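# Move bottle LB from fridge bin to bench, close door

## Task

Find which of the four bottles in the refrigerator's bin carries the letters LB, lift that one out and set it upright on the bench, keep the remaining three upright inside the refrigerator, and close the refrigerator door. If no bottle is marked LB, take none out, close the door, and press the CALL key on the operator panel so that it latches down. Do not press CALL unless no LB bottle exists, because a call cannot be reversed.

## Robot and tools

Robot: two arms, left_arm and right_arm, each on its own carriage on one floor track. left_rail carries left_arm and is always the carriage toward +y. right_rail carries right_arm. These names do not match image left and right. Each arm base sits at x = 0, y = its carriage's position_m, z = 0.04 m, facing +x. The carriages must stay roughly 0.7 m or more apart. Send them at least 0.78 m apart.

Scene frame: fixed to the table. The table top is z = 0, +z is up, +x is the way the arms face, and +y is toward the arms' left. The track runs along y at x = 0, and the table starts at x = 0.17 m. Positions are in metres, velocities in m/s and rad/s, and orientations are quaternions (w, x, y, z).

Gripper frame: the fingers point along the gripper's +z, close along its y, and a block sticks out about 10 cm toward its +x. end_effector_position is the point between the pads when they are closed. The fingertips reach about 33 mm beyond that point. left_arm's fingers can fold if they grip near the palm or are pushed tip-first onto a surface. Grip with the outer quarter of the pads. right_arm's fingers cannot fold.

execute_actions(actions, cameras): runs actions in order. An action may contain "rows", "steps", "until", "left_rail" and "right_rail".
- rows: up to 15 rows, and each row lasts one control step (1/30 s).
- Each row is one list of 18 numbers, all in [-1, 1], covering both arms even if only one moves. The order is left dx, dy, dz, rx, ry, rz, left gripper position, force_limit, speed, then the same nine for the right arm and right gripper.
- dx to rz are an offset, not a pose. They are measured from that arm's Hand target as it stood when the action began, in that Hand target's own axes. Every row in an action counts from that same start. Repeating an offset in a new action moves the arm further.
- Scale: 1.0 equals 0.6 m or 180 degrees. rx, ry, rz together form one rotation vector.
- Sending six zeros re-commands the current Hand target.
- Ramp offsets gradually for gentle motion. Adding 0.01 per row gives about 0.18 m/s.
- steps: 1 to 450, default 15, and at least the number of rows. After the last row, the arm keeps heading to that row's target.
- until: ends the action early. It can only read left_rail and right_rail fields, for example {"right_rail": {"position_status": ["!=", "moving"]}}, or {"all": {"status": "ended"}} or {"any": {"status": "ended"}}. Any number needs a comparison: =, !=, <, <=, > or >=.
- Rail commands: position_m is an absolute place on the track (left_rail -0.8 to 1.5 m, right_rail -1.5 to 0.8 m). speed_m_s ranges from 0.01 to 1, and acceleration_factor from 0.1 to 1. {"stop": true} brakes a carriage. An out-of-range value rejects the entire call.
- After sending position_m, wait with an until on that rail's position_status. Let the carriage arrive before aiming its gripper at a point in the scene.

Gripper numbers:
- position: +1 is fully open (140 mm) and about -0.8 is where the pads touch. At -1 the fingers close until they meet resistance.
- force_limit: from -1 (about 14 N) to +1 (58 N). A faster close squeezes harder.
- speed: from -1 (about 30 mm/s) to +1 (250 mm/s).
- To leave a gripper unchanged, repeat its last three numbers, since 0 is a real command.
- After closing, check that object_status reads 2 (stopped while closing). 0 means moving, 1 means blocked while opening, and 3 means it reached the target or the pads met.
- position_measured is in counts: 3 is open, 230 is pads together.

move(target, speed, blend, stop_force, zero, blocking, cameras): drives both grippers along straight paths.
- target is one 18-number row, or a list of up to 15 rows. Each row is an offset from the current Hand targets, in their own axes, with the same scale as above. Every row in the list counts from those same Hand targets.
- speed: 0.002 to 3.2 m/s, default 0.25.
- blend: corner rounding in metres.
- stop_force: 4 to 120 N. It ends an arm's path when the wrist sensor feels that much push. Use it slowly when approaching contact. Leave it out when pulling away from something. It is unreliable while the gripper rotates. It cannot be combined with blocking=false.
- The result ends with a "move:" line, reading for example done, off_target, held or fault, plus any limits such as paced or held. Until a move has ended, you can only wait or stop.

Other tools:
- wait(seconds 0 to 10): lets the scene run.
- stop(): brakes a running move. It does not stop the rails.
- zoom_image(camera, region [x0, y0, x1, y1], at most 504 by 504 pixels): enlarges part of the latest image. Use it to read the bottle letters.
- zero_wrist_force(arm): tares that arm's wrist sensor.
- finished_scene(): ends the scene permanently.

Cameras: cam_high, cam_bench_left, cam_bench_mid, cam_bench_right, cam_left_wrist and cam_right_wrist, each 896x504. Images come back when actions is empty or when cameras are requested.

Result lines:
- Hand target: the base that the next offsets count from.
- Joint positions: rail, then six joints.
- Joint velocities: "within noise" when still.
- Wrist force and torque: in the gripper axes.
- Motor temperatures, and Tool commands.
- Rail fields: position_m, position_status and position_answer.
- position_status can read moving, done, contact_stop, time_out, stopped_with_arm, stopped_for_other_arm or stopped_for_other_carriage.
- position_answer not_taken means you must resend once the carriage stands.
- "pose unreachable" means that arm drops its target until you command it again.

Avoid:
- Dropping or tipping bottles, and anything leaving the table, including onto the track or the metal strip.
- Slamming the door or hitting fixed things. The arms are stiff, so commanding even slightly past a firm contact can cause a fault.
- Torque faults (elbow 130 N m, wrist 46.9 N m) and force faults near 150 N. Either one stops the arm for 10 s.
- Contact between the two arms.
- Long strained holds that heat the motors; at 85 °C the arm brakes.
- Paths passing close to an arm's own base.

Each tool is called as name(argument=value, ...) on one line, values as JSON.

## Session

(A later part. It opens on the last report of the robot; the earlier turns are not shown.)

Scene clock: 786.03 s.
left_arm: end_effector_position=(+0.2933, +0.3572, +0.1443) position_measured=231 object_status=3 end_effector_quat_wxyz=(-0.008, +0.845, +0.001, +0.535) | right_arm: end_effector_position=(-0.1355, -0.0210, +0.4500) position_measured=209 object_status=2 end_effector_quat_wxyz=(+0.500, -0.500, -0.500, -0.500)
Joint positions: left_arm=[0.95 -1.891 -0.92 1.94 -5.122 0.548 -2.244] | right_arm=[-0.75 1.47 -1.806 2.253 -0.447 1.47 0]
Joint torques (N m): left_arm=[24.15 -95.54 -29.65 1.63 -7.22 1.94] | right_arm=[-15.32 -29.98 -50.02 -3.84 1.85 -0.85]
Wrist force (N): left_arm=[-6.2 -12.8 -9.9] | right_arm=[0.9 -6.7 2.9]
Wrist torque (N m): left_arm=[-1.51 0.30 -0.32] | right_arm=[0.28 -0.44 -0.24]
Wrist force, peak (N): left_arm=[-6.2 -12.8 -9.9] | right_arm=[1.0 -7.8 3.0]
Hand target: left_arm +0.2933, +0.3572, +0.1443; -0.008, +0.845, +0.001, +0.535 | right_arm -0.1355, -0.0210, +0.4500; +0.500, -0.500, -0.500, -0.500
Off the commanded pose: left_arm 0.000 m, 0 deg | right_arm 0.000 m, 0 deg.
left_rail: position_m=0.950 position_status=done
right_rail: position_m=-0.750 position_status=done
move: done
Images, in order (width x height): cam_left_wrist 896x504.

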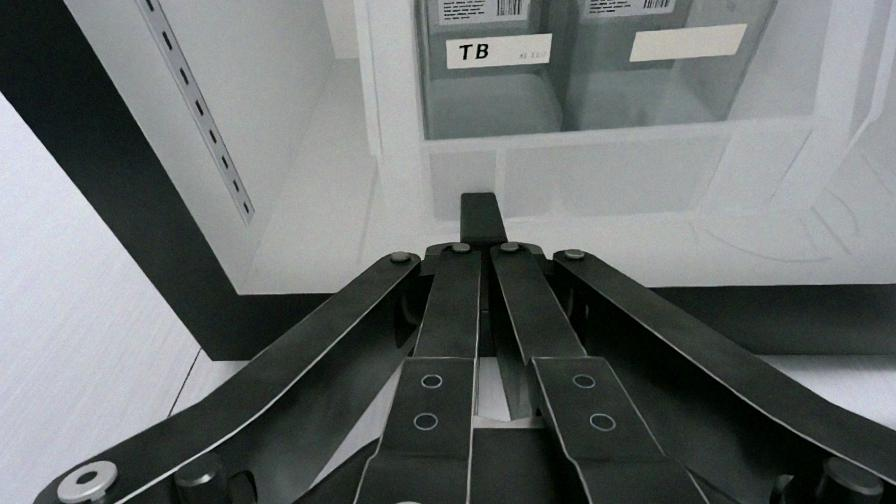

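move(target=[0.0176,0,0.038,0,0,0,-1,-0.3,-1,0,0,0,0,0,0,-1,-0.2,-1], speed=0.05, stop_force=30, cameras=["cam_left_wrist","cam_right_wrist"])

zoom_image(camera="cam_right_wrist", region=[640, 220, 896, 420])

Scene clock: 789.97 s.
left_arm: end_effector_position=(+0.3016, +0.3574, +0.1443) position_measured=231 object_status=3 end_effector_quat_wxyz=(-0.008, +0.845, +0.001, +0.535) | right_arm: end_effector_position=(-0.1355, -0.0210, +0.4500) position_measured=209 object_status=2 end_effector_quat_wxyz=(+0.500, -0.500, -0.500, -0.500)
Joint positions: left_arm=[0.95 -1.877 -0.921 1.938 -5.136 0.54 -2.223] | right_arm=[-0.75 1.47 -1.806 2.253 -0.447 1.47 0]
Joint torques (N m): left_arm=[-19.03 -61.39 -14.42 7.57 0.27 -3.05] | right_arm=[-8.89 -27.94 -44.36 -4.14 1.79 -0.42]
Wrist force (N): left_arm=[-3.2 -7.3 0.2] | right_arm=[1.3 -8.5 2.8]
Wrist torque (N m): left_arm=[-1.53 0.57 0.08] | right_arm=[0.30 -0.43 -0.23]
Wrist force, peak (N): left_arm=[-25.8 -7.2 -41.7] | right_arm=[1.5 -8.7 2.8]
Hand target: left_arm +0.3016, +0.3574, +0.1443; -0.008, +0.845, +0.001, +0.535 (not the last commanded pose) | right_arm -0.1355, -0.0210, +0.4500; +0.500, -0.500, -0.500, -0.500
Off the commanded pose: left_arm 0.017 m, 0 deg | right_arm 0.000 m, 0 deg.
left_rail: position_m=0.950 position_status=done
right_rail: position_m=-0.750 position_status=done
move: contact (left_arm)
Images, in order (width x height): cam_left_wrist 896x504, cam_right_wrist 896x504.

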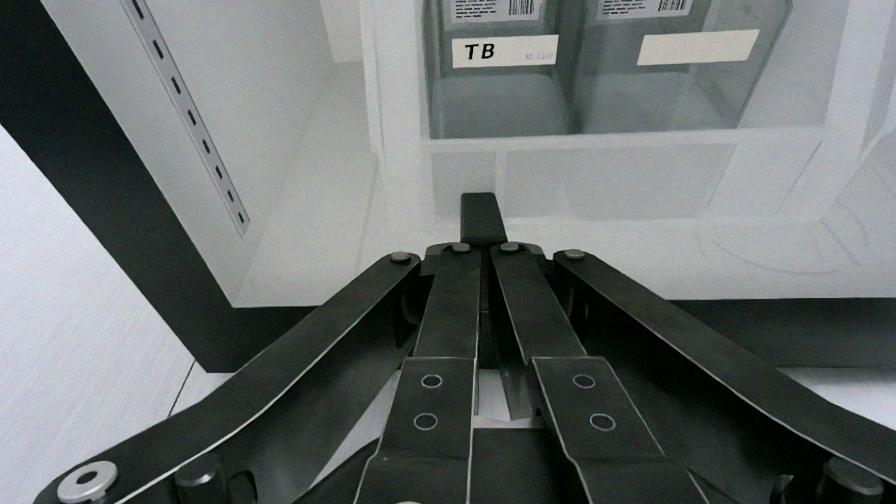

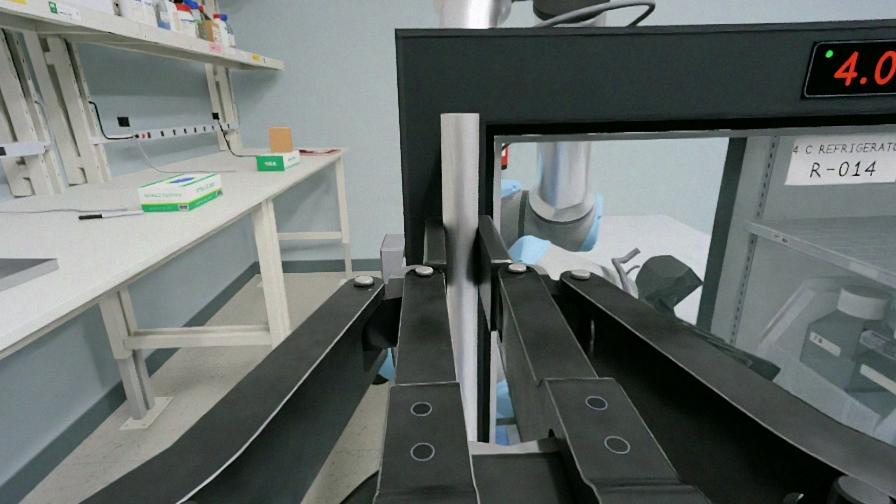

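Scaled by 1.969 from the camera's 896x504 image, which has a finer 1280x720 frame.

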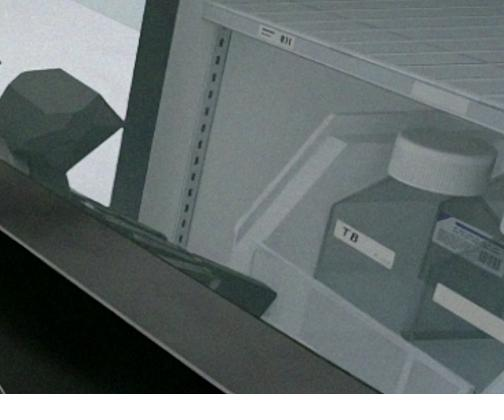

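move(target=[[-0.035,0,-0.09,0,0,0,-1,-0.3,-1,0,0,0,0,0,0,-1,-0.2,-1],[0.147,0,-0.45,0,0.14,0,-1,-0.3,-1,0,0,0,0,0,0,-1,-0.2,-1]], speed=0.25, blend=[0.02,0])

execute_actions(actions=[{"left_rail":{"position_m":1.45,"speed_m_s":0.5,"acceleration_factor":0.5},"steps":120,"until":{"left_rail":{"position_status":["!=","moving"]}}}], cameras=["cam_right_wrist","cam_high"])

Scene clock: 796.40 s.
left_arm: end_effector_position=(+0.0951, +0.3527, +0.3391) position_measured=231 object_status=3 end_effector_quat_wxyz=(-0.008, +0.707, +0.000, +0.707) | right_arm: end_effector_position=(-0.1355, -0.0210, +0.4500) position_measured=209 object_status=2 end_effector_quat_wxyz=(+0.500, -0.500, -0.500, -0.500)
Joint positions: left_arm=[0.95 -2.23 -0.957 2.03 -4.216 0.67 -3.128] | right_arm=[-0.75 1.47 -1.806 2.253 -0.447 1.47 0]
Joint torques (N m): left_arm=[-19.78 -94.7 -15.41 4.71 2.56 -3.59] | right_arm=[2.16 -31.85 -31.25 -3.53 1.79 -0.84]
Wrist force (N): left_arm=[-3.8 -7.5 1.8] | right_arm=[1.6 -8.6 2.6]
Wrist torque (N m): left_arm=[-1.54 0.68 0.11] | right_arm=[0.24 -0.42 -0.23]
Wrist force, peak (N): left_arm=[-4.7 -7.4 0.9] | right_arm=[1.7 -8.9 3.0]
Hand target: left_arm +0.0950, +0.3527, +0.3392; -0.008, +0.707, +0.000, +0.707 | right_arm -0.1355, -0.0210, +0.4500; +0.500, -0.500, -0.500, -0.500
Off the commanded pose: left_arm 0.000 m, 0 deg | right_arm 0.000 m, 0 deg.
left_rail: position_m=0.950 position_status=done
right_rail: position_m=-0.750 position_status=done
move: done

Scene clock: 798.70 s.
left_arm: end_effector_position=(+0.0950, +0.8527, +0.3392) position_measured=231 object_status=3 end_effector_quat_wxyz=(-0.008, +0.707, +0.000, +0.707) end_effector_velocity=(-0.001, +0.001, -0.002) end_effector_angular_velocity=(+0.001, -0.001, +0.004) | right_arm: end_effector_position=(-0.1355, -0.0210, +0.4500) position_measured=209 object_status=2 end_effector_quat_wxyz=(+0.500, -0.500, -0.500, -0.500)
Joint positions: left_arm=[1.45 -2.23 -0.957 2.03 -4.216 0.67 -3.128] | right_arm=[-0.75 1.47 -1.806 2.253 -0.447 1.47 0]
Joint velocities: left_arm=[0 -0.001 0.003 0 -0.001 0.005 -0.001] | right_arm=[within noise]
Joint torques (N m): left_arm=[-14.09 -83.04 -27.6 3.22 -0.13 -3.12] | right_arm=[1.49 -29.34 -31.03 -3.69 1.13 -0.49]
Wrist force (N): left_arm=[-3.5 -7.6 1.9] | right_arm=[1.8 -8.7 2.8]
Wrist torque (N m): left_arm=[-1.57 0.60 0.11] | right_arm=[0.21 -0.46 -0.23]
Wrist force, peak (N): left_arm=[-3.8 -8.6 2.0] | right_arm=[1.9 -8.7 2.9]
Hand target: left_arm +0.0950, +0.8527, +0.3392; -0.008, +0.707, +0.000, +0.707 | right_arm -0.1355, -0.0210, +0.4500; +0.500, -0.500, -0.500, -0.500
Tool commands: left_gripper/position=-1.0 left_gripper/force_limit=-0.3 left_gripper/speed=-1.0 right_gripper/position=-1.0 right_gripper/force_limit=-0.2 right_gripper/speed=-1.0
Off the commanded pose: left_arm 0.000 m, 0 deg | right_arm 0.000 m, 0 deg.
left_rail: position_m=1.450 speed_m_s=0.50 position_status=done
right_rail: position_m=-0.750 position_status=done
Images, in order (width x height): cam_high 896x504, cam_right_wrist 896x504.

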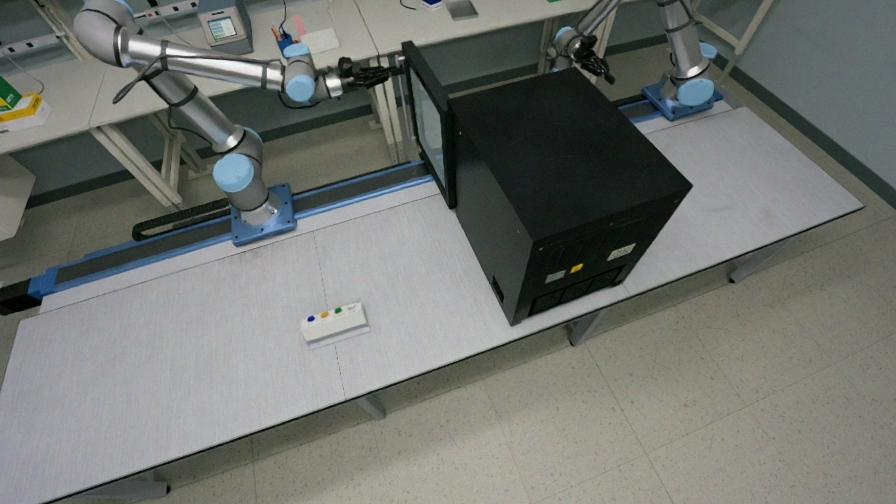

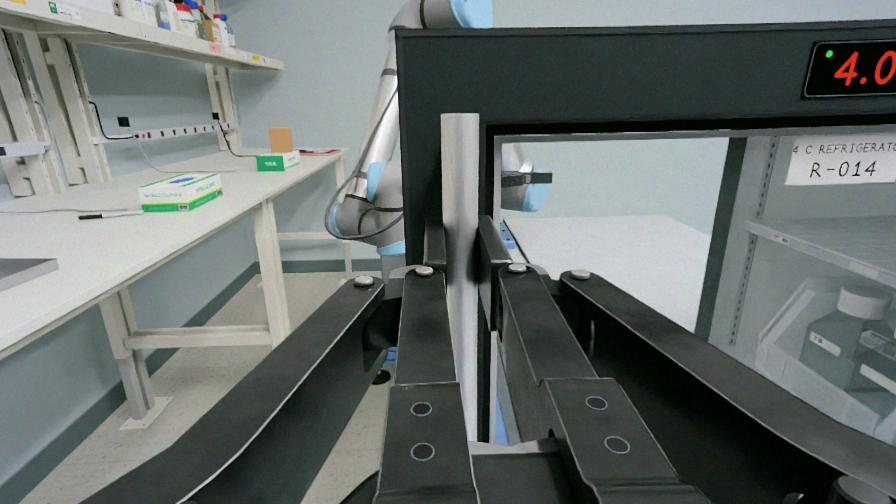

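zero_wrist_force(arm="right_arm")

execute_actions(actions=[{"right_rail":{"position_m":-0.71,"speed_m_s":0.06,"acceleration_factor":0.2},"steps":90,"until":{"right_rail":{"position_status":["!=","moving"]}}}])

Wrist force sensor zeroed.

Scene clock: 826.83 s.
left_arm: end_effector_position=(+0.0950, +0.8527, +0.3392) position_measured=231 object_status=3 end_effector_quat_wxyz=(-0.008, +0.707, +0.000, +0.707) | right_arm: end_effector_position=(-0.1356, +0.0189, +0.4500) position_measured=209 object_status=2 end_effector_quat_wxyz=(+0.500, -0.500, -0.500, -0.500)
Joint positions: left_arm=[1.45 -2.23 -0.957 2.03 -4.216 0.67 -3.128] | right_arm=[-0.71 1.47 -1.806 2.253 -0.447 1.47 0]
Joint torques (N m): left_arm=[18.71 -61.08 -27.9 1.33 -1.89 -2.38] | right_arm=[-105.76 -15.92 -36.84 -1.43 46.43 -0.83]
Wrist force (N, zeroed by zero_wrist_force on right_arm): left_arm=[-3.6 -7.6 2.1] | right_arm=[16.1 -116.2 -5.5]
Wrist torque (N m, zeroed by zero_wrist_force on right_arm): left_arm=[-1.56 0.65 0.11] | right_arm=[0.55 0.11 0.22]
Wrist force, peak (N, zeroed by zero_wrist_force on right_arm): left_arm=[-4.0 -7.8 2.0] | right_arm=[16.1 -116.2 -5.5]
Hand target: left_arm +0.0950, +0.8527, +0.3392; -0.008, +0.707, +0.000, +0.707 | right_arm -0.1355, +0.0190, +0.4500; +0.500, -0.500, -0.500, -0.500
Tool commands: left_gripper/position=-1.0 left_gripper/force_limit=-0.3 left_gripper/speed=-1.0 right_gripper/position=-1.0 right_gripper/force_limit=-0.2 right_gripper/speed=-1.0
Off the commanded pose: left_arm 0.000 m, 0 deg | right_arm 0.000 m, 0 deg.
left_rail: position_m=1.450 speed_m_s=0.50 position_status=done
right_rail: position_m=-0.710 speed_m_s=0.06 position_status=done

execute_actions(actions=[{"rows":[[0,0,0,0,0,0,-1,-0.3,-1,0,-0.0067,0,0,0,0,-1,-0.2,-1]],"steps":20}])

Scene clock: 830.90 s.
left_arm: end_effector_position=(+0.0950, +0.8527, +0.3392) position_measured=231 object_status=3 end_effector_quat_wxyz=(-0.008, +0.707, +0.000, +0.707) | right_arm: end_effector_position=(-0.1394, +0.0190, +0.4499) position_measured=209 object_status=2 end_effector_quat_wxyz=(+0.500, -0.500, -0.500, -0.500)
Joint positions: left_arm=[1.45 -2.23 -0.957 2.03 -4.216 0.67 -3.128] | right_arm=[-0.71 1.48 -1.803 2.251 -0.448 1.481 0]
Joint torques (N m): left_arm=[19.84 -64.2 -29.03 1.67 -1.89 -2.12] | right_arm=[-7.41 -5.37 -48.35 -5.43 6.67 -0.95]
Wrist force (N, zeroed by zero_wrist_force on right_arm): left_arm=[-3.4 -7.5 1.7] | right_arm=[2.7 -13.2 0.3]
Wrist torque (N m, zeroed by zero_wrist_force on right_arm): left_arm=[-1.53 0.59 0.11] | right_arm=[0.08 0.05 0.10]
Wrist force, peak (N, zeroed by zero_wrist_force on right_arm): left_arm=[-3.8 -7.9 1.8] | right_arm=[17.0 -120.8 -6.0]
Hand target: left_arm +0.0950, +0.8527, +0.3392; -0.008, +0.707, +0.000, +0.707 | right_arm -0.1395, +0.0190, +0.4500; +0.500, -0.500, -0.500, -0.500
Off the commanded pose: left_arm 0.000 m, 0 deg | right_arm 0.000 m, 0 deg.
left_rail: position_m=1.450 speed_m_s=0.50 position_status=done
right_rail: position_m=-0.710 speed_m_s=0.06 position_status=done

move(target=[[0,0,0,0,0,0,-1,-0.3,-1,0,-0.0012,0.058,0,0,0,-1,-0.2,-1],[0,0,0,0,0,0,-1,-0.3,-1,0,0.0027,0.1227,0,0,0,-1,-0.2,-1],[0,0,0,0,0,0,-1,-0.3,-1,0,0.0123,0.1868,0,0,0,-1,-0.2,-1],[0,0,0,0,0,0,-1,-0.3,-1,0,0.0275,0.2498,0,0,0,-1,-0.2,-1]], speed=0.06, blend=[0.005,0.005,0.005,0])

Scene clock: 848.67 s.
left_arm: end_effector_position=(+0.0950, +0.8527, +0.3392) position_measured=231 object_status=3 end_effector_quat_wxyz=(-0.008, +0.707, +0.000, +0.707) | right_arm: end_effector_position=(-0.1230, +0.1687, +0.4500) position_measured=209 object_status=2 end_effector_quat_wxyz=(+0.500, -0.500, -0.500, -0.500)
Joint positions: left_arm=[1.45 -2.23 -0.957 2.03 -4.216 0.67 -3.128] | right_arm=[-0.71 1.475 -1.544 2.023 -0.479 1.475 0]
Joint torques (N m): left_arm=[18.99 -62.02 -29.39 0.92 -1.74 -1.36] | right_arm=[-59.84 -32.53 -41.07 3.13 16.24 -1.38]
Wrist force (N, zeroed by zero_wrist_force on right_arm): left_arm=[-3.5 -7.2 2.1] | right_arm=[5.0 -46.4 16.8]
Wrist torque (N m, zeroed by zero_wrist_force on right_arm): left_arm=[-1.48 0.60 0.11] | right_arm=[-0.04 -0.04 0.13]
Wrist force, peak (N, zeroed by zero_wrist_force on right_arm): left_arm=[-3.9 -7.9 1.8] | right_arm=[6.2 -52.6 16.2]
Hand target: left_arm +0.0950, +0.8527, +0.3392; -0.008, +0.707, +0.000, +0.707 | right_arm -0.1230, +0.1689, +0.4500; +0.500, -0.500, -0.500, -0.500
Off the commanded pose: left_arm 0.000 m, 0 deg | right_arm 0.000 m, 0 deg.
left_rail: position_m=1.450 speed_m_s=0.50 position_status=done
right_rail: position_m=-0.710 speed_m_s=0.06 position_status=done
move: done

move(target=[[0,0,0,0,0,0,-1,-0.3,-1,0,0.0175,0.0615,0,0,0,-1,-0.2,-1],[0,0,0,0,0,0,-1,-0.3,-1,0,0.043,0.121,-0.022,0,0,-1,-0.2,-1],[0,0,0,0,0,0,-1,-0.3,-1,0,0.0732,0.178,-0.044,0,0,-1,-0.2,-1]], speed=0.06, blend=[0.005,0.005,0], cameras=["cam_right_wrist","cam_high"])

Scene clock: 855.80 s.
left_arm: end_effector_position=(+0.0950, +0.8527, +0.3392) position_measured=231 object_status=3 end_effector_quat_wxyz=(-0.008, +0.707, +0.000, +0.707) | right_arm: end_effector_position=(-0.0790, +0.2756, +0.4500) position_measured=209 object_status=2 end_effector_quat_wxyz=(-0.464, +0.533, +0.464, +0.533)
Joint positions: left_arm=[1.45 -2.23 -0.957 2.03 -4.216 0.67 -3.128] | right_arm=[-0.71 1.496 -1.368 1.823 -0.455 1.634 0]
Joint torques (N m): left_arm=[20.1 -62.38 -29.97 1.53 -2.11 -0.43] | right_arm=[-40.74 -47.05 -34.35 6.09 23.78 1.54]
Wrist force (N, zeroed by zero_wrist_force on right_arm): left_arm=[-3.6 -7.5 1.7] | right_arm=[7.4 -51.4 25.9]
Wrist torque (N m, zeroed by zero_wrist_force on right_arm): left_arm=[-1.53 0.63 0.11] | right_arm=[-0.14 0.04 0.15]
Wrist force, peak (N, zeroed by zero_wrist_force on right_arm): left_arm=[-4.1 -7.7 1.8] | right_arm=[7.2 -56.6 27.8]
Hand target: left_arm +0.0950, +0.8527, +0.3392; -0.008, +0.707, +0.000, +0.707 | right_arm -0.0790, +0.2757, +0.4500; -0.464, +0.533, +0.464, +0.533
Off the commanded pose: left_arm 0.000 m, 0 deg | right_arm 0.000 m, 0 deg.
left_rail: position_m=1.450 speed_m_s=0.50 position_status=done
right_rail: position_m=-0.710 speed_m_s=0.06 position_status=done
move: done
Images, in order (width x height): cam_high 896x504, cam_right_wrist 896x504.

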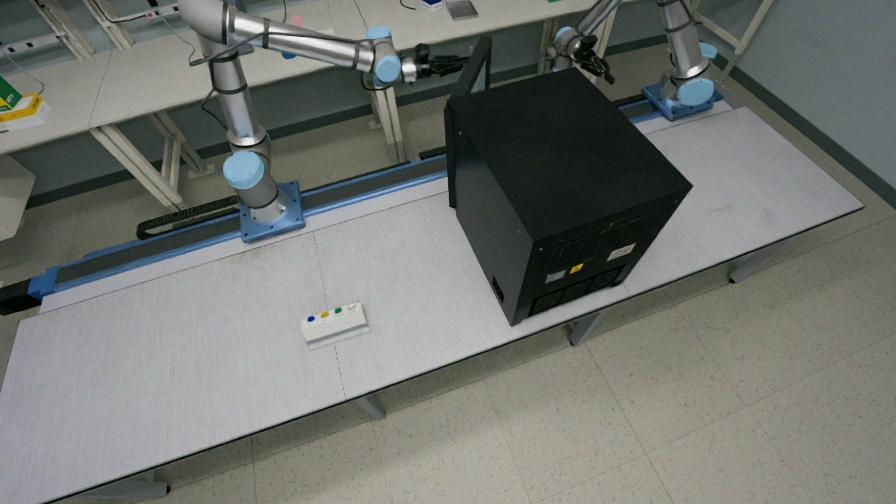

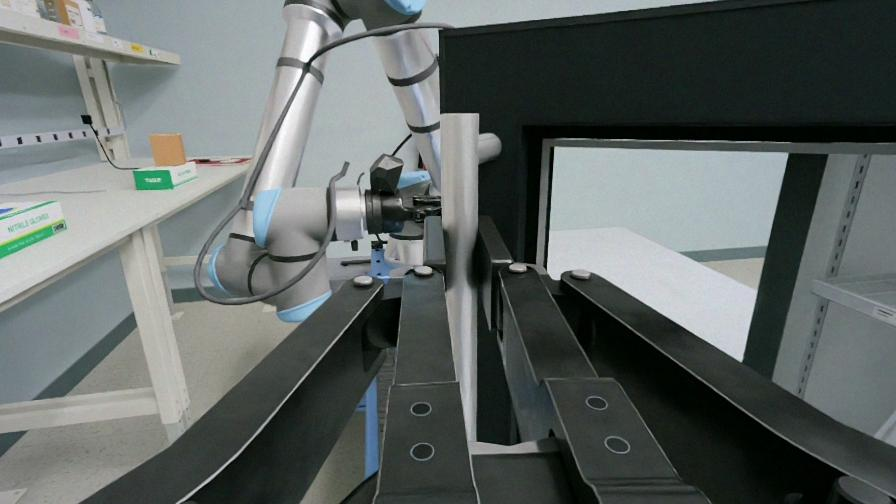

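move(target=[[0,0,0,0,0,0,-1,-0.3,-1,0,0.0252,0.061,-0.022,0,0,-1,-0.2,-1],[0,0,0,0,0,0,-1,-0.3,-1,0,0.0583,0.1173,-0.044,0,0,-1,-0.2,-1],[0,0,0,0,0,0,-1,-0.3,-1,0,0.0963,0.1703,-0.066,0,0,-1,-0.2,-1]], speed=0.06, blend=[0.005,0.005,0])

Scene clock: 863.83 s.
left_arm: end_effector_position=(+0.0950, +0.8527, +0.3392) position_measured=231 object_status=3 end_effector_quat_wxyz=(-0.008, +0.707, +0.000, +0.707) | right_arm: end_effector_position=(-0.0074, +0.3687, +0.4499) position_measured=209 object_status=2 end_effector_quat_wxyz=(-0.407, +0.579, +0.406, +0.579)
Joint positions: left_arm=[1.45 -2.23 -0.957 2.03 -4.216 0.67 -3.128] | right_arm=[-0.71 1.503 -1.201 1.6 -0.399 1.849 0]
Joint torques (N m): left_arm=[20.41 -59.91 -29.68 1.57 -2.23 0.06] | right_arm=[7.08 -61.03 -52.02 -1.15 2.42 -0.77]
Wrist force (N, zeroed by zero_wrist_force on right_arm): left_arm=[-3.8 -7.3 1.8] | right_arm=[-3.7 12.4 0.4]
Wrist torque (N m, zeroed by zero_wrist_force on right_arm): left_arm=[-1.49 0.67 0.11] | right_arm=[-0.14 0.02 0.14]
Wrist force, peak (N, zeroed by zero_wrist_force on right_arm): left_arm=[-3.8 -7.7 2.2] | right_arm=[8.9 -64.1 34.8]
Hand target: left_arm +0.0950, +0.8527, +0.3392; -0.008, +0.707, +0.000, +0.707 | right_arm -0.0077, +0.3689, +0.4500; -0.407, +0.579, +0.406, +0.579
Off the commanded pose: left_arm 0.000 m, 0 deg | right_arm 0.000 m, 0 deg.
left_rail: position_m=1.450 speed_m_s=0.50 position_status=done
right_rail: position_m=-0.710 speed_m_s=0.06 position_status=done
move: done

move(target=[[0,0,0,0,0,0,-1,-0.3,-1,0,0.0313,0.0573,-0.022,0,0,-1,-0.2,-1],[0,0,0,0,0,0,-1,-0.3,-1,0,0.0675,0.1117,-0.044,0,0,-1,-0.2,-1],[0,0,0,0,0,0,-1,-0.3,-1,0,0.1083,0.1627,-0.066,0,0,-1,-0.2,-1]], speed=0.06, blend=[0.005,0.005,0], cameras=["cam_right_wrist"])

Scene clock: 872.43 s.
left_arm: end_effector_position=(+0.0950, +0.8527, +0.3392) position_measured=231 object_status=3 end_effector_quat_wxyz=(-0.008, +0.707, +0.000, +0.707) | right_arm: end_effector_position=(+0.0865, +0.4386, +0.4500) position_measured=209 object_status=2 end_effector_quat_wxyz=(-0.345, +0.618, +0.344, +0.618)
Joint positions: left_arm=[1.45 -2.23 -0.957 2.03 -4.216 0.67 -3.128] | right_arm=[-0.71 1.475 -1.051 1.376 -0.325 2.028 0]
Joint torques (N m): left_arm=[16.29 -61.04 -30 1.36 -2.52 0.31] | right_arm=[-18.02 -80.91 -48.35 1.96 5.99 0.97]
Wrist force (N, zeroed by zero_wrist_force on right_arm): left_arm=[-3.8 -7.3 1.8] | right_arm=[1.3 -2.3 8.4]
Wrist torque (N m, zeroed by zero_wrist_force on right_arm): left_arm=[-1.49 0.68 0.11] | right_arm=[-0.04 0.06 0.15]
Wrist force, peak (N, zeroed by zero_wrist_force on right_arm): left_arm=[-3.9 -7.9 2.1] | right_arm=[-2.1 -18.9 17.2]
Hand target: left_arm +0.0950, +0.8527, +0.3392; -0.008, +0.707, +0.000, +0.707 | right_arm +0.0865, +0.4387, +0.4500; -0.345, +0.618, +0.344, +0.618
Off the commanded pose: left_arm 0.000 m, 0 deg | right_arm 0.000 m, 0 deg.
left_rail: position_m=1.450 speed_m_s=0.50 position_status=done
right_rail: position_m=-0.710 speed_m_s=0.06 position_status=done
move: done
Images, in order (width x height): cam_right_wrist 896x504.

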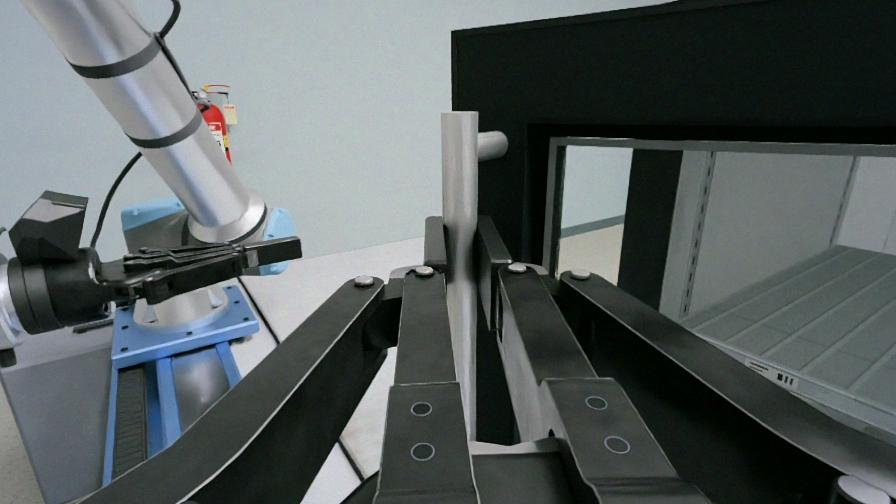

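move(target=[[0,0,0,0,0,0,-1,-0.3,-1,0,0.0343,0.0556,-0.022,0,0,-1,-0.2,-1],[0,0,0,0,0,0,-1,-0.3,-1,0,0.0733,0.1078,-0.044,0,0,-1,-0.2,-1],[0,0,0,0,0,0,-1,-0.3,-1,0,0.1167,0.1568,-0.06,0,0,-1,-0.2,-1]], speed=0.06, blend=[0.005,0.005,0], cameras=["cam_right_wrist","cam_high"])

Scene clock: 879.97 s.
left_arm: end_effector_position=(+0.0950, +0.8527, +0.3392) position_measured=231 object_status=3 end_effector_quat_wxyz=(-0.008, +0.707, +0.000, +0.707) | right_arm: end_effector_position=(+0.1955, +0.4818, +0.4500) position_measured=209 object_status=2 end_effector_quat_wxyz=(-0.285, +0.647, +0.285, +0.647)
Joint positions: left_arm=[1.45 -2.23 -0.957 2.03 -4.216 0.67 -3.128] | right_arm=[-0.71 1.421 -0.921 1.166 -0.245 2.163 0]
Joint torques (N m): left_arm=[20.19 -64.25 -30.85 1.09 -1.52 0.7] | right_arm=[-2.13 -74.31 -53.21 -0.24 -2.4 1.88]
Wrist force (N, zeroed by zero_wrist_force on right_arm): left_arm=[-3.8 -7.3 1.9] | right_arm=[3.6 22.5 -7.7]
Wrist torque (N m, zeroed by zero_wrist_force on right_arm): left_arm=[-1.50 0.68 0.10] | right_arm=[-0.30 0.08 0.15]
Wrist force, peak (N, zeroed by zero_wrist_force on right_arm): left_arm=[-3.8 -7.8 2.1] | right_arm=[0.2 -18.0 16.9]
Hand target: left_arm +0.0950, +0.8527, +0.3392; -0.008, +0.707, +0.000, +0.707 | right_arm +0.1956, +0.4819, +0.4500; -0.285, +0.647, +0.285, +0.647
Off the commanded pose: left_arm 0.000 m, 0 deg | right_arm 0.000 m, 0 deg.
left_rail: position_m=1.450 speed_m_s=0.50 position_status=done
right_rail: position_m=-0.710 speed_m_s=0.06 position_status=done
move: done
Images, in order (width x height): cam_high 896x504, cam_right_wrist 896x504.

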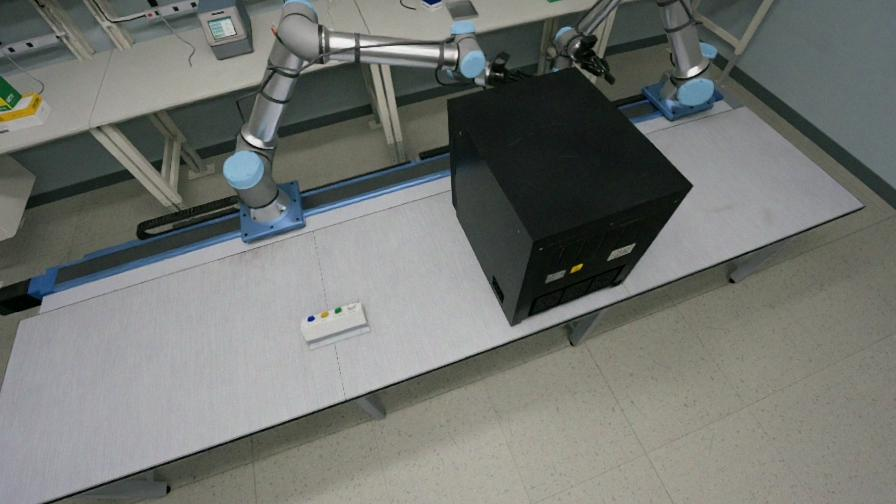

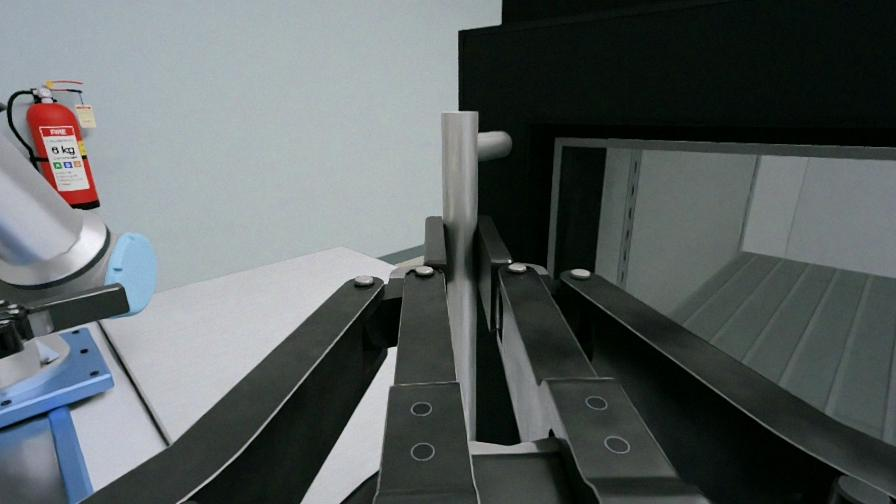

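move(target=[[0,0,0,0,0,0,-1,-0.3,-1,0,0.0315,0.0425,0,0,0,-1,-0.2,-1],[0,0,0,0,0,0,-1,-0.3,-1,0,0.0562,0.073,0,0,0,-1,-0.2,-1],[0,0,0,0,0,0,-1,-0.3,-1,0,0.0733,0.0925,0,0,0,-1,-0.2,-1]], speed=0.03, blend=[0.003,0.003,0], stop_force=35, cameras=["cam_right_wrist"])

Scene clock: 886.00 s.
left_arm: end_effector_position=(+0.0950, +0.8527, +0.3392) position_measured=231 object_status=3 end_effector_quat_wxyz=(-0.008, +0.707, +0.000, +0.707) | right_arm: end_effector_position=(+0.2337, +0.4893, +0.4500) position_measured=209 object_status=2 end_effector_quat_wxyz=(-0.285, +0.647, +0.285, +0.647)
Joint positions: left_arm=[1.45 -2.23 -0.957 2.03 -4.216 0.67 -3.128] | right_arm=[-0.71 1.382 -0.909 1.147 -0.238 2.123 0]
Joint torques (N m): left_arm=[19.12 -64.91 -29.62 1.6 -2.03 0.28] | right_arm=[-10.77 -128.43 -26.71 -0.44 10.74 1.22]
Wrist force (N, zeroed by zero_wrist_force on right_arm): left_arm=[-3.7 -7.7 1.8] | right_arm=[0.0 -20.6 20.2]
Wrist torque (N m, zeroed by zero_wrist_force on right_arm): left_arm=[-1.58 0.65 0.10] | right_arm=[0.14 0.00 0.16]
Wrist force, peak (N, zeroed by zero_wrist_force on right_arm): left_arm=[-4.2 -7.9 1.7] | right_arm=[1.8 -32.2 -15.2]
Hand target: left_arm +0.0950, +0.8527, +0.3392; -0.008, +0.707, +0.000, +0.707 | right_arm +0.2337, +0.4893, +0.4500; -0.285, +0.647, +0.285, +0.647 (not the last commanded pose)
Off the commanded pose: left_arm 0.000 m, 0 deg | right_arm 0.032 m, 0 deg.
left_rail: position_m=1.450 speed_m_s=0.50 position_status=done
right_rail: position_m=-0.710 speed_m_s=0.06 position_status=done
move: contact (right_arm); path passed 1 of 3 targets
Images, in order (width x height): cam_right_wrist 896x504.

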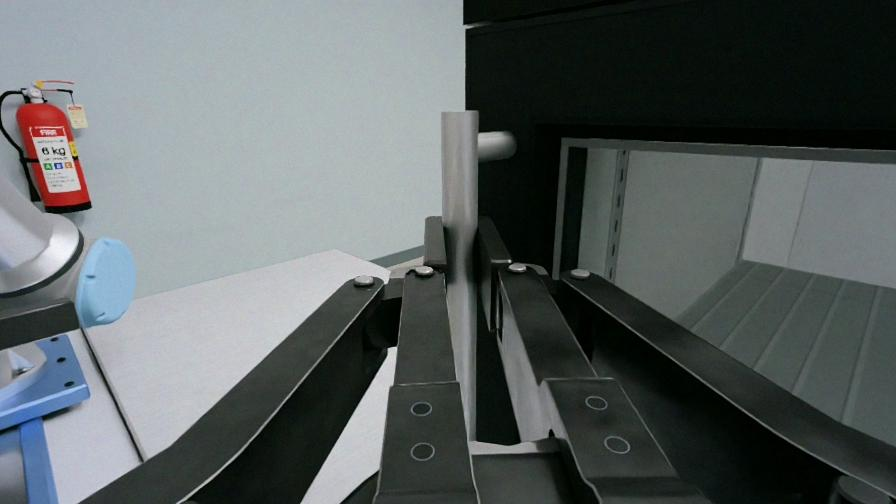

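move(target=[0,0,0,0,0,0,-1,-0.3,-1,0,0.009,0.012,0,0,0,-1,-0.2,-1], speed=0.01, stop_force=45)

execute_actions(actions=[{"rows":[[0,0,0,0,0,0,-1,-0.3,-1,0,0,0,0,0,0,-0.45,-0.2,-1]],"steps":30},{"rows":[[0,0,0,0,0,0,-1,-0.3,-1,0,0,0,0,0,0,0.1,-0.2,-0.6]],"steps":40}], cameras=["cam_right_wrist","cam_bench_mid"])

Scene clock: 891.57 s.
left_arm: end_effector_position=(+0.0950, +0.8527, +0.3392) position_measured=231 object_status=3 end_effector_quat_wxyz=(-0.008, +0.707, +0.000, +0.707) | right_arm: end_effector_position=(+0.2356, +0.4898, +0.4500) position_measured=209 object_status=2 end_effector_quat_wxyz=(-0.285, +0.647, +0.285, +0.647)
Joint positions: left_arm=[1.45 -2.23 -0.957 2.03 -4.216 0.67 -3.128] | right_arm=[-0.71 1.38 -0.909 1.146 -0.237 2.12 0]
Joint torques (N m): left_arm=[19.16 -63.12 -29.34 1.28 -1.76 0.04] | right_arm=[-51.62 -118.61 -27.57 -2.38 20.08 1.28]
Wrist force (N, zeroed by zero_wrist_force on right_arm): left_arm=[-3.9 -7.8 1.9] | right_arm=[2.6 -43.0 -11.4]
Wrist torque (N m, zeroed by zero_wrist_force on right_arm): left_arm=[-1.60 0.69 0.10] | right_arm=[0.26 -0.09 0.16]
Wrist force, peak (N, zeroed by zero_wrist_force on right_arm): left_arm=[-3.5 -8.0 1.8] | right_arm=[1.0 -47.3 -24.1]
Hand target: left_arm +0.0950, +0.8527, +0.3392; -0.008, +0.707, +0.000, +0.707 | right_arm +0.2356, +0.4898, +0.4500; -0.285, +0.647, +0.285, +0.647 (not the last commanded pose)
Off the commanded pose: left_arm 0.000 m, 0 deg | right_arm 0.007 m, 0 deg.
left_rail: position_m=1.450 speed_m_s=0.50 position_status=done
right_rail: position_m=-0.710 speed_m_s=0.06 position_status=done
move: contact (right_arm)

Scene clock: 894.10 s.
left_arm: end_effector_position=(+0.0950, +0.8527, +0.3392) position_measured=231 object_status=3 end_effector_quat_wxyz=(-0.008, +0.707, +0.000, +0.707) | right_arm: end_effector_position=(+0.2356, +0.4898, +0.4501) position_measured=175 object_status=1 end_effector_quat_wxyz=(-0.285, +0.647, +0.285, +0.647)
Joint positions: left_arm=[1.45 -2.23 -0.957 2.03 -4.216 0.67 -3.128] | right_arm=[-0.71 1.38 -0.909 1.146 -0.237 2.12 0]
Joint torques (N m): left_arm=[19.24 -59.92 -29.11 2.13 -1.76 0.86] | right_arm=[-65.96 -96.84 -46.27 -2.98 19.49 1.58]
Wrist force (N, zeroed by zero_wrist_force on right_arm): left_arm=[-3.6 -7.7 1.9] | right_arm=[-3.6 -42.1 -10.1]
Wrist torque (N m, zeroed by zero_wrist_force on right_arm): left_arm=[-1.57 0.63 0.10] | right_arm=[-0.45 0.90 0.08]
Wrist force, peak (N, zeroed by zero_wrist_force on right_arm): left_arm=[-3.6 -8.0 1.8] | right_arm=[2.3 -42.6 -11.4]
Hand target: left_arm +0.0950, +0.8527, +0.3392; -0.008, +0.707, +0.000, +0.707 | right_arm +0.2356, +0.4898, +0.4500; -0.285, +0.647, +0.285, +0.647
Off the commanded pose: left_arm 0.000 m, 0 deg | right_arm 0.000 m, 0 deg.
left_rail: position_m=1.450 speed_m_s=0.50 position_status=done
right_rail: position_m=-0.710 speed_m_s=0.06 position_status=done
Images, in order (width x height): cam_bench_mid 896x504, cam_right_wrist 896x504.

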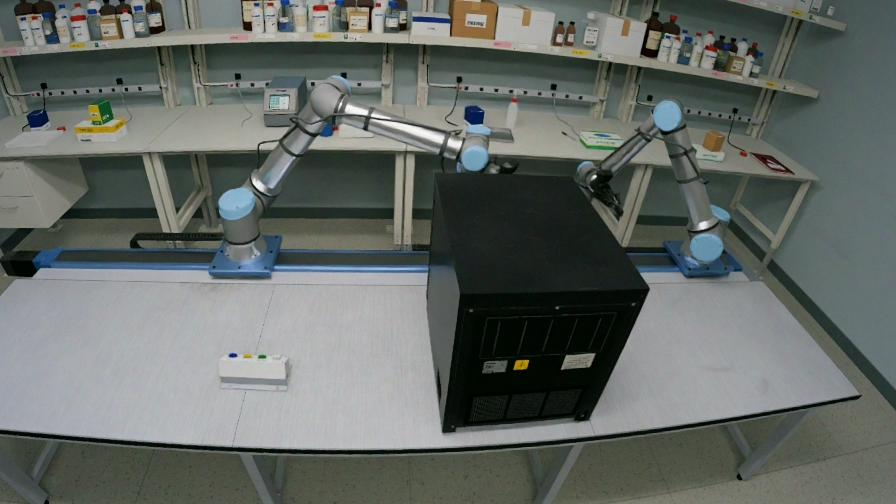

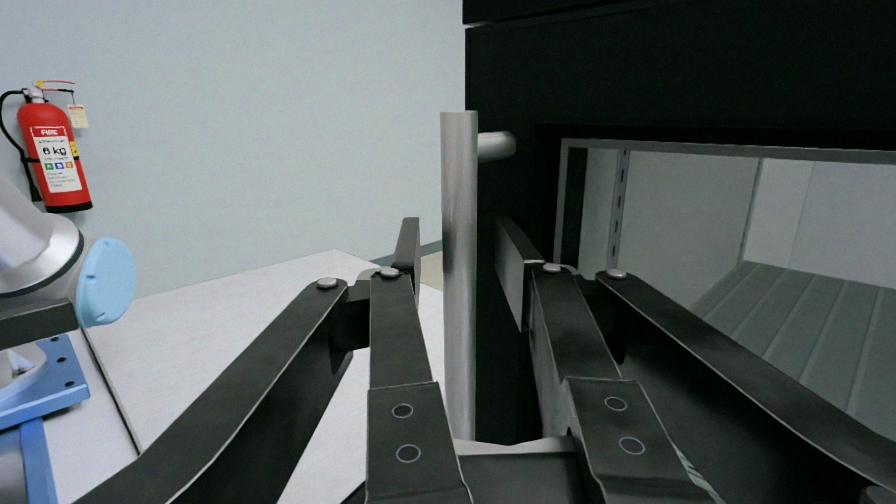

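move(target=[[0,0,0,0,0,0,-1,-0.3,-1,0,-0.008,-0.004,0,0,0,-0.45,-0.2,-1],[0,0,0,0,0,0,-1,-0.3,-1,0,-0.008,-0.2,0,0,0,-0.45,-0.2,-1],[0,0,0,0,0,0,-1,-0.3,-1,0,-0.12,-0.3,-0.1,0,0,-0.45,-0.2,-1]], speed=[0.03,0.12,0.2], cameras=["cam_right_wrist","cam_left_wrist"])

Scene clock: 902.83 s.
left_arm: end_effector_position=(+0.0950, +0.8527, +0.3392) position_measured=231 object_status=3 end_effector_quat_wxyz=(-0.008, +0.707, +0.000, +0.707) | right_arm: end_effector_position=(+0.0611, +0.4055, +0.4501) position_measured=186 object_status=3 end_effector_quat_wxyz=(-0.181, +0.684, +0.180, +0.684)
Joint positions: left_arm=[1.45 -2.23 -0.957 2.03 -4.216 0.67 -3.128] | right_arm=[-0.71 1.635 -0.859 1.061 -0.202 2.689 0]
Joint torques (N m): left_arm=[20.7 -61.62 -30.93 1.54 -1.96 0.77] | right_arm=[7.6 -91.11 -50.32 1.98 2.54 2.03]
Wrist force (N, zeroed by zero_wrist_force on right_arm): left_arm=[-3.6 -7.4 1.6] | right_arm=[-3.7 2.1 -0.5]
Wrist torque (N m, zeroed by zero_wrist_force on right_arm): left_arm=[-1.52 0.63 0.10] | right_arm=[-1.71 0.83 0.12]
Wrist force, peak (N, zeroed by zero_wrist_force on right_arm): left_arm=[-4.0 -7.7 2.3] | right_arm=[-3.5 -42.6 -10.2]
Hand target: left_arm +0.0950, +0.8527, +0.3392; -0.008, +0.707, +0.000, +0.707 | right_arm +0.0610, +0.4055, +0.4500; -0.181, +0.684, +0.180, +0.684
Off the commanded pose: left_arm 0.000 m, 0 deg | right_arm 0.000 m, 0 deg.
left_rail: position_m=1.450 speed_m_s=0.50 position_status=done
right_rail: position_m=-0.710 speed_m_s=0.06 position_status=done
move: done
Images, in order (width x height): cam_left_wrist 896x504, cam_right_wrist 896x504.

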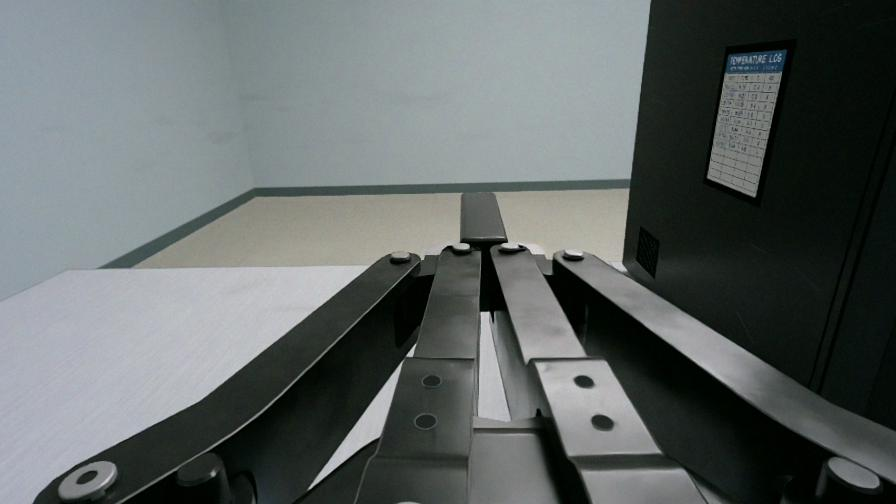

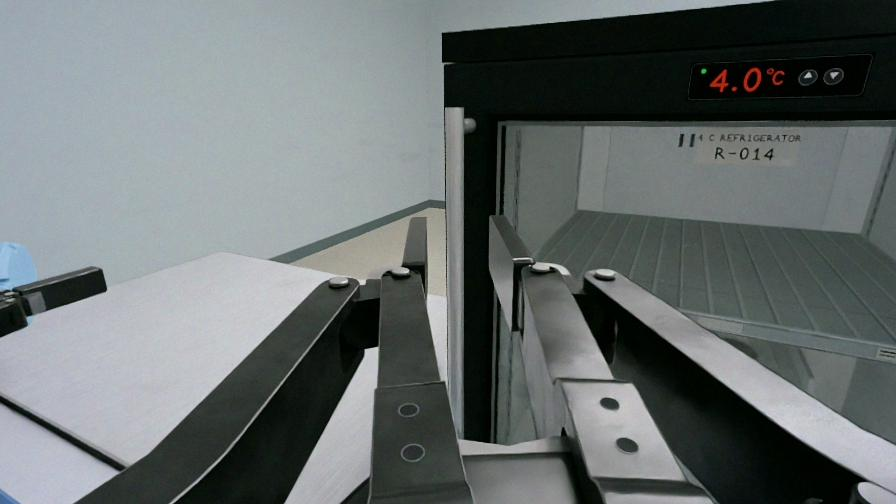

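move(target=[0,0,0,0,0,0,-1,-0.3,-1,0,0.09,0.2,0,0,0,-1,-0.2,-0.5], speed=0.15)

move(target=[0,0,0,0,0,0,-1,-0.3,-1,0,0.055,0.12,0,0,0,-1,-0.2,-0.5], speed=0.03, stop_force=30, cameras=["cam_right_wrist","cam_left_wrist"])

Scene clock: 908.47 s.
left_arm: end_effector_position=(+0.0950, +0.8527, +0.3392) position_measured=231 object_status=3 end_effector_quat_wxyz=(-0.008, +0.707, +0.000, +0.707) | right_arm: end_effector_position=(+0.1918, +0.4177, +0.4501) position_measured=232 object_status=3 end_effector_quat_wxyz=(-0.181, +0.684, +0.180, +0.684)
Joint positions: left_arm=[1.45 -2.23 -0.957 2.03 -4.216 0.67 -3.128] | right_arm=[-0.71 1.498 -0.879 1.095 -0.216 2.552 0]
Joint torques (N m): left_arm=[22.04 -61.06 -29.59 1.6 -1.48 0.94] | right_arm=[-12.18 -91.72 -52.21 -1.2 -2.33 -2.66]
Wrist force (N, zeroed by zero_wrist_force on right_arm): left_arm=[-3.6 -7.4 1.6] | right_arm=[-4.1 2.4 -0.6]
Wrist torque (N m, zeroed by zero_wrist_force on right_arm): left_arm=[-1.51 0.63 0.10] | right_arm=[-1.63 0.91 0.15]
Wrist force, peak (N, zeroed by zero_wrist_force on right_arm): left_arm=[-4.1 -7.8 2.1] | right_arm=[-3.7 2.9 0.7]
Hand target: left_arm +0.0950, +0.8527, +0.3392; -0.008, +0.707, +0.000, +0.707 | right_arm +0.1920, +0.4178, +0.4500; -0.181, +0.684, +0.180, +0.684
Off the commanded pose: left_arm 0.000 m, 0 deg | right_arm 0.000 m, 0 deg.
left_rail: position_m=1.450 speed_m_s=0.50 position_status=done
right_rail: position_m=-0.710 speed_m_s=0.06 position_status=done
move: done

Scene clock: 912.00 s.
left_arm: end_effector_position=(+0.0950, +0.8527, +0.3392) position_measured=231 object_status=3 end_effector_quat_wxyz=(-0.008, +0.707, +0.000, +0.707) | right_arm: end_effector_position=(+0.2552, +0.4232, +0.4500) position_measured=232 object_status=3 end_effector_quat_wxyz=(-0.181, +0.684, +0.180, +0.684)
Joint positions: left_arm=[1.45 -2.23 -0.957 2.03 -4.216 0.67 -3.128] | right_arm=[-0.71 1.432 -0.877 1.092 -0.215 2.486 0]
Joint torques (N m): left_arm=[16.61 -62.89 -28.8 1.19 -1.66 0.41] | right_arm=[-16.49 -110.28 -31.91 -5.46 3.2 -2.88]
Wrist force (N, zeroed by zero_wrist_force on right_arm): left_arm=[-3.9 -7.3 1.8] | right_arm=[1.5 -0.1 -31.8]
Wrist torque (N m, zeroed by zero_wrist_force on right_arm): left_arm=[-1.50 0.71 0.10] | right_arm=[-1.82 1.03 0.14]
Wrist force, peak (N, zeroed by zero_wrist_force on right_arm): left_arm=[-3.6 -7.9 1.9] | right_arm=[3.6 -3.6 -70.0]
Hand target: left_arm +0.0950, +0.8527, +0.3392; -0.008, +0.707, +0.000, +0.707 | right_arm +0.2552, +0.4232, +0.4500; -0.181, +0.684, +0.180, +0.684 (not the last commanded pose)
Off the commanded pose: left_arm 0.000 m, 0 deg | right_arm 0.016 m, 0 deg.
left_rail: position_m=1.450 speed_m_s=0.50 position_status=done
right_rail: position_m=-0.710 speed_m_s=0.06 position_status=done
move: contact (right_arm)
Images, in order (width x height): cam_left_wrist 896x504, cam_right_wrist 896x504.

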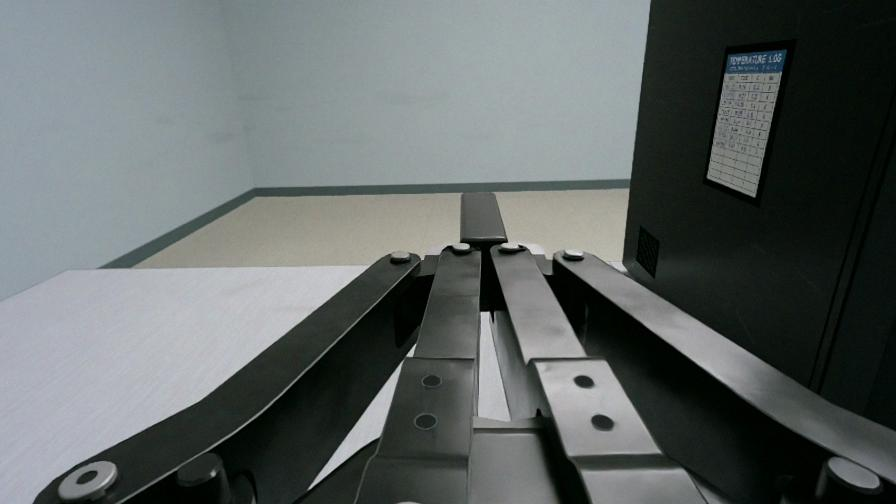

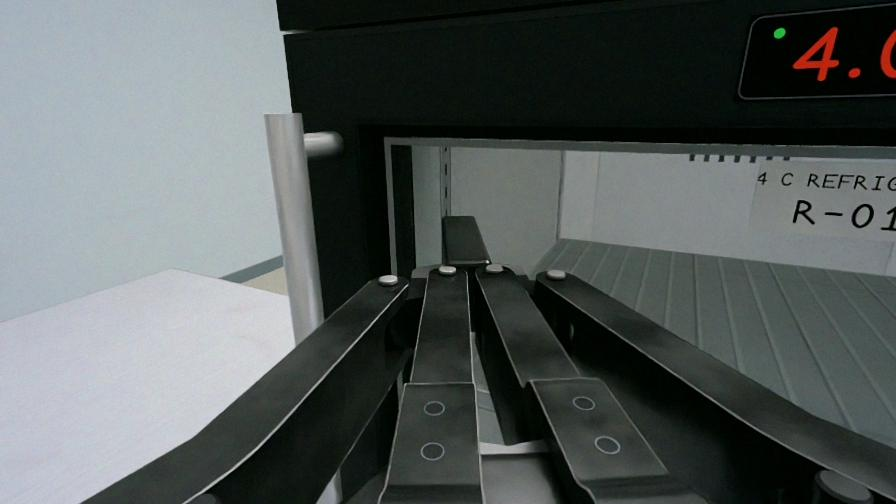

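move(target=[[0,0,0,0,0,0,-1,-0.3,-1,0,0,-0.25,0,0,0,-1,-0.2,-0.5],[0,0,0,0,0,0,-1,-0.3,-1,0.08,0.817,-0.663,-0.164,0,0,-1,-0.2,-0.5]], speed=0.35, blend=[0.05,0], cameras=["cam_right_wrist"])

Scene clock: 920.03 s.
left_arm: end_effector_position=(+0.0950, +0.8527, +0.3392) position_measured=231 object_status=3 end_effector_quat_wxyz=(-0.008, +0.707, +0.000, +0.707) | right_arm: end_effector_position=(+0.1343, +0.3178, +0.4539) position_measured=232 object_status=3 end_effector_quat_wxyz=(-0.168, +0.688, +0.168, +0.686)
Joint positions: left_arm=[1.45 -2.23 -0.957 2.03 -4.216 0.67 -3.128] | right_arm=[-0.71 1.564 -1.015 1.311 -0.291 2.655 0.006]
Joint torques (N m): left_arm=[21.44 -61.18 -30.43 1.38 -1.91 0.48] | right_arm=[-13.93 -80.23 -53.89 0.31 -2.38 -1.54]
Wrist force (N, zeroed by zero_wrist_force on right_arm): left_arm=[-3.7 -7.5 1.7] | right_arm=[-3.3 2.5 -0.6]
Wrist torque (N m, zeroed by zero_wrist_force on right_arm): left_arm=[-1.54 0.67 0.10] | right_arm=[-1.60 0.75 0.28]
Wrist force, peak (N, zeroed by zero_wrist_force on right_arm): left_arm=[-3.7 -7.9 2.0] | right_arm=[1.3 -0.1 -31.8]
Hand target: left_arm +0.0950, +0.8527, +0.3392; -0.008, +0.707, +0.000, +0.707 | right_arm +0.1343, +0.3180, +0.4539; -0.168, +0.688, +0.168, +0.686 (not the last commanded pose)
Off the commanded pose: left_arm 0.000 m, 0 deg | right_arm 0.519 m, 27 deg.
left_rail: position_m=1.450 speed_m_s=0.50 position_status=done
right_rail: position_m=-0.710 speed_m_s=0.06 position_status=done
move: held (right_arm; a check stopped the path); path passed 1 of 2 targets; limits=held
pose unreachable (right arm): on one or more control steps of this call, first in action 0 (counted from 0), this arm could not follow its commanded pose, so it was not sent that pose on those steps. It may still have moved: this result reports where it is.
cause: moving toward the commanded pose would bring two parts of the arm too close to each other (its gripper and another part of the arm, with joints 5 (wrist 1) to 7 (wrist 3) between them, 7 mm apart when it was first held).
Images, in order (width x height): cam_right_wrist 896x504.

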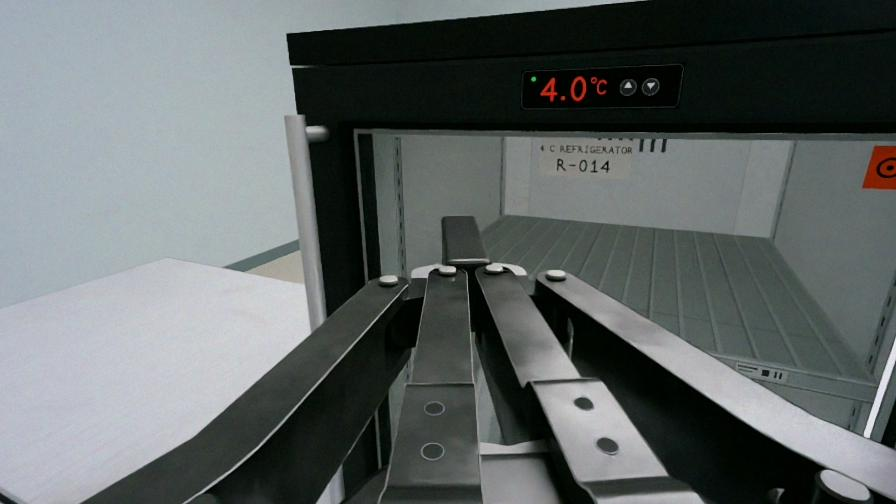

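move(target=[[0,0,0,0,0,0,-1,-0.3,-1,0.083,0.316,-0.36,0.267,0,0,-1,-0.2,-0.5]], speed=0.35)

Scene clock: 926.40 s.
left_arm: end_effector_position=(+0.0950, +0.8527, +0.3392) position_measured=231 object_status=3 end_effector_quat_wxyz=(-0.008, +0.707, +0.000, +0.707) | right_arm: end_effector_position=(+0.0302, +0.0501, +0.5039) position_measured=232 object_status=3 end_effector_quat_wxyz=(-0.434, +0.560, +0.432, +0.558) end_effector_velocity=(+0.000, +0.001, +0.000) end_effector_angular_velocity=(+0.000, +0.001, +0.002)
Joint positions: left_arm=[1.45 -2.23 -0.957 2.03 -4.216 0.67 -3.128] | right_arm=[-0.71 1.285 -1.802 2.147 -0.344 1.537 0.003]
Joint velocities: left_arm=[within noise] | right_arm=[0.001 -0.001 0.001 0 0 -0.003 0.001]
Joint torques (N m): left_arm=[18.09 -63.98 -29.42 1.46 -1.92 0.88] | right_arm=[-15.2 -41.02 -32.66 -0.05 -2.59 1.56]
Wrist force (N, zeroed by zero_wrist_force on right_arm): left_arm=[-3.6 -7.5 1.6] | right_arm=[-3.4 2.6 -0.9]
Wrist torque (N m, zeroed by zero_wrist_force on right_arm): left_arm=[-1.54 0.62 0.11] | right_arm=[-1.59 0.80 0.32]
Wrist force, peak (N, zeroed by zero_wrist_force on right_arm): left_arm=[-4.0 -7.8 2.1] | right_arm=[-3.9 3.2 -3.2]
Hand target: left_arm +0.0950, +0.8527, +0.3392; -0.008, +0.707, +0.000, +0.707 | right_arm +0.0303, +0.0501, +0.5039; -0.434, +0.560, +0.432, +0.558
Off the commanded pose: left_arm 0.000 m, 0 deg | right_arm 0.000 m, 0 deg.
left_rail: position_m=1.450 speed_m_s=0.50 position_status=done
right_rail: position_m=-0.710 speed_m_s=0.06 position_status=done
move: done


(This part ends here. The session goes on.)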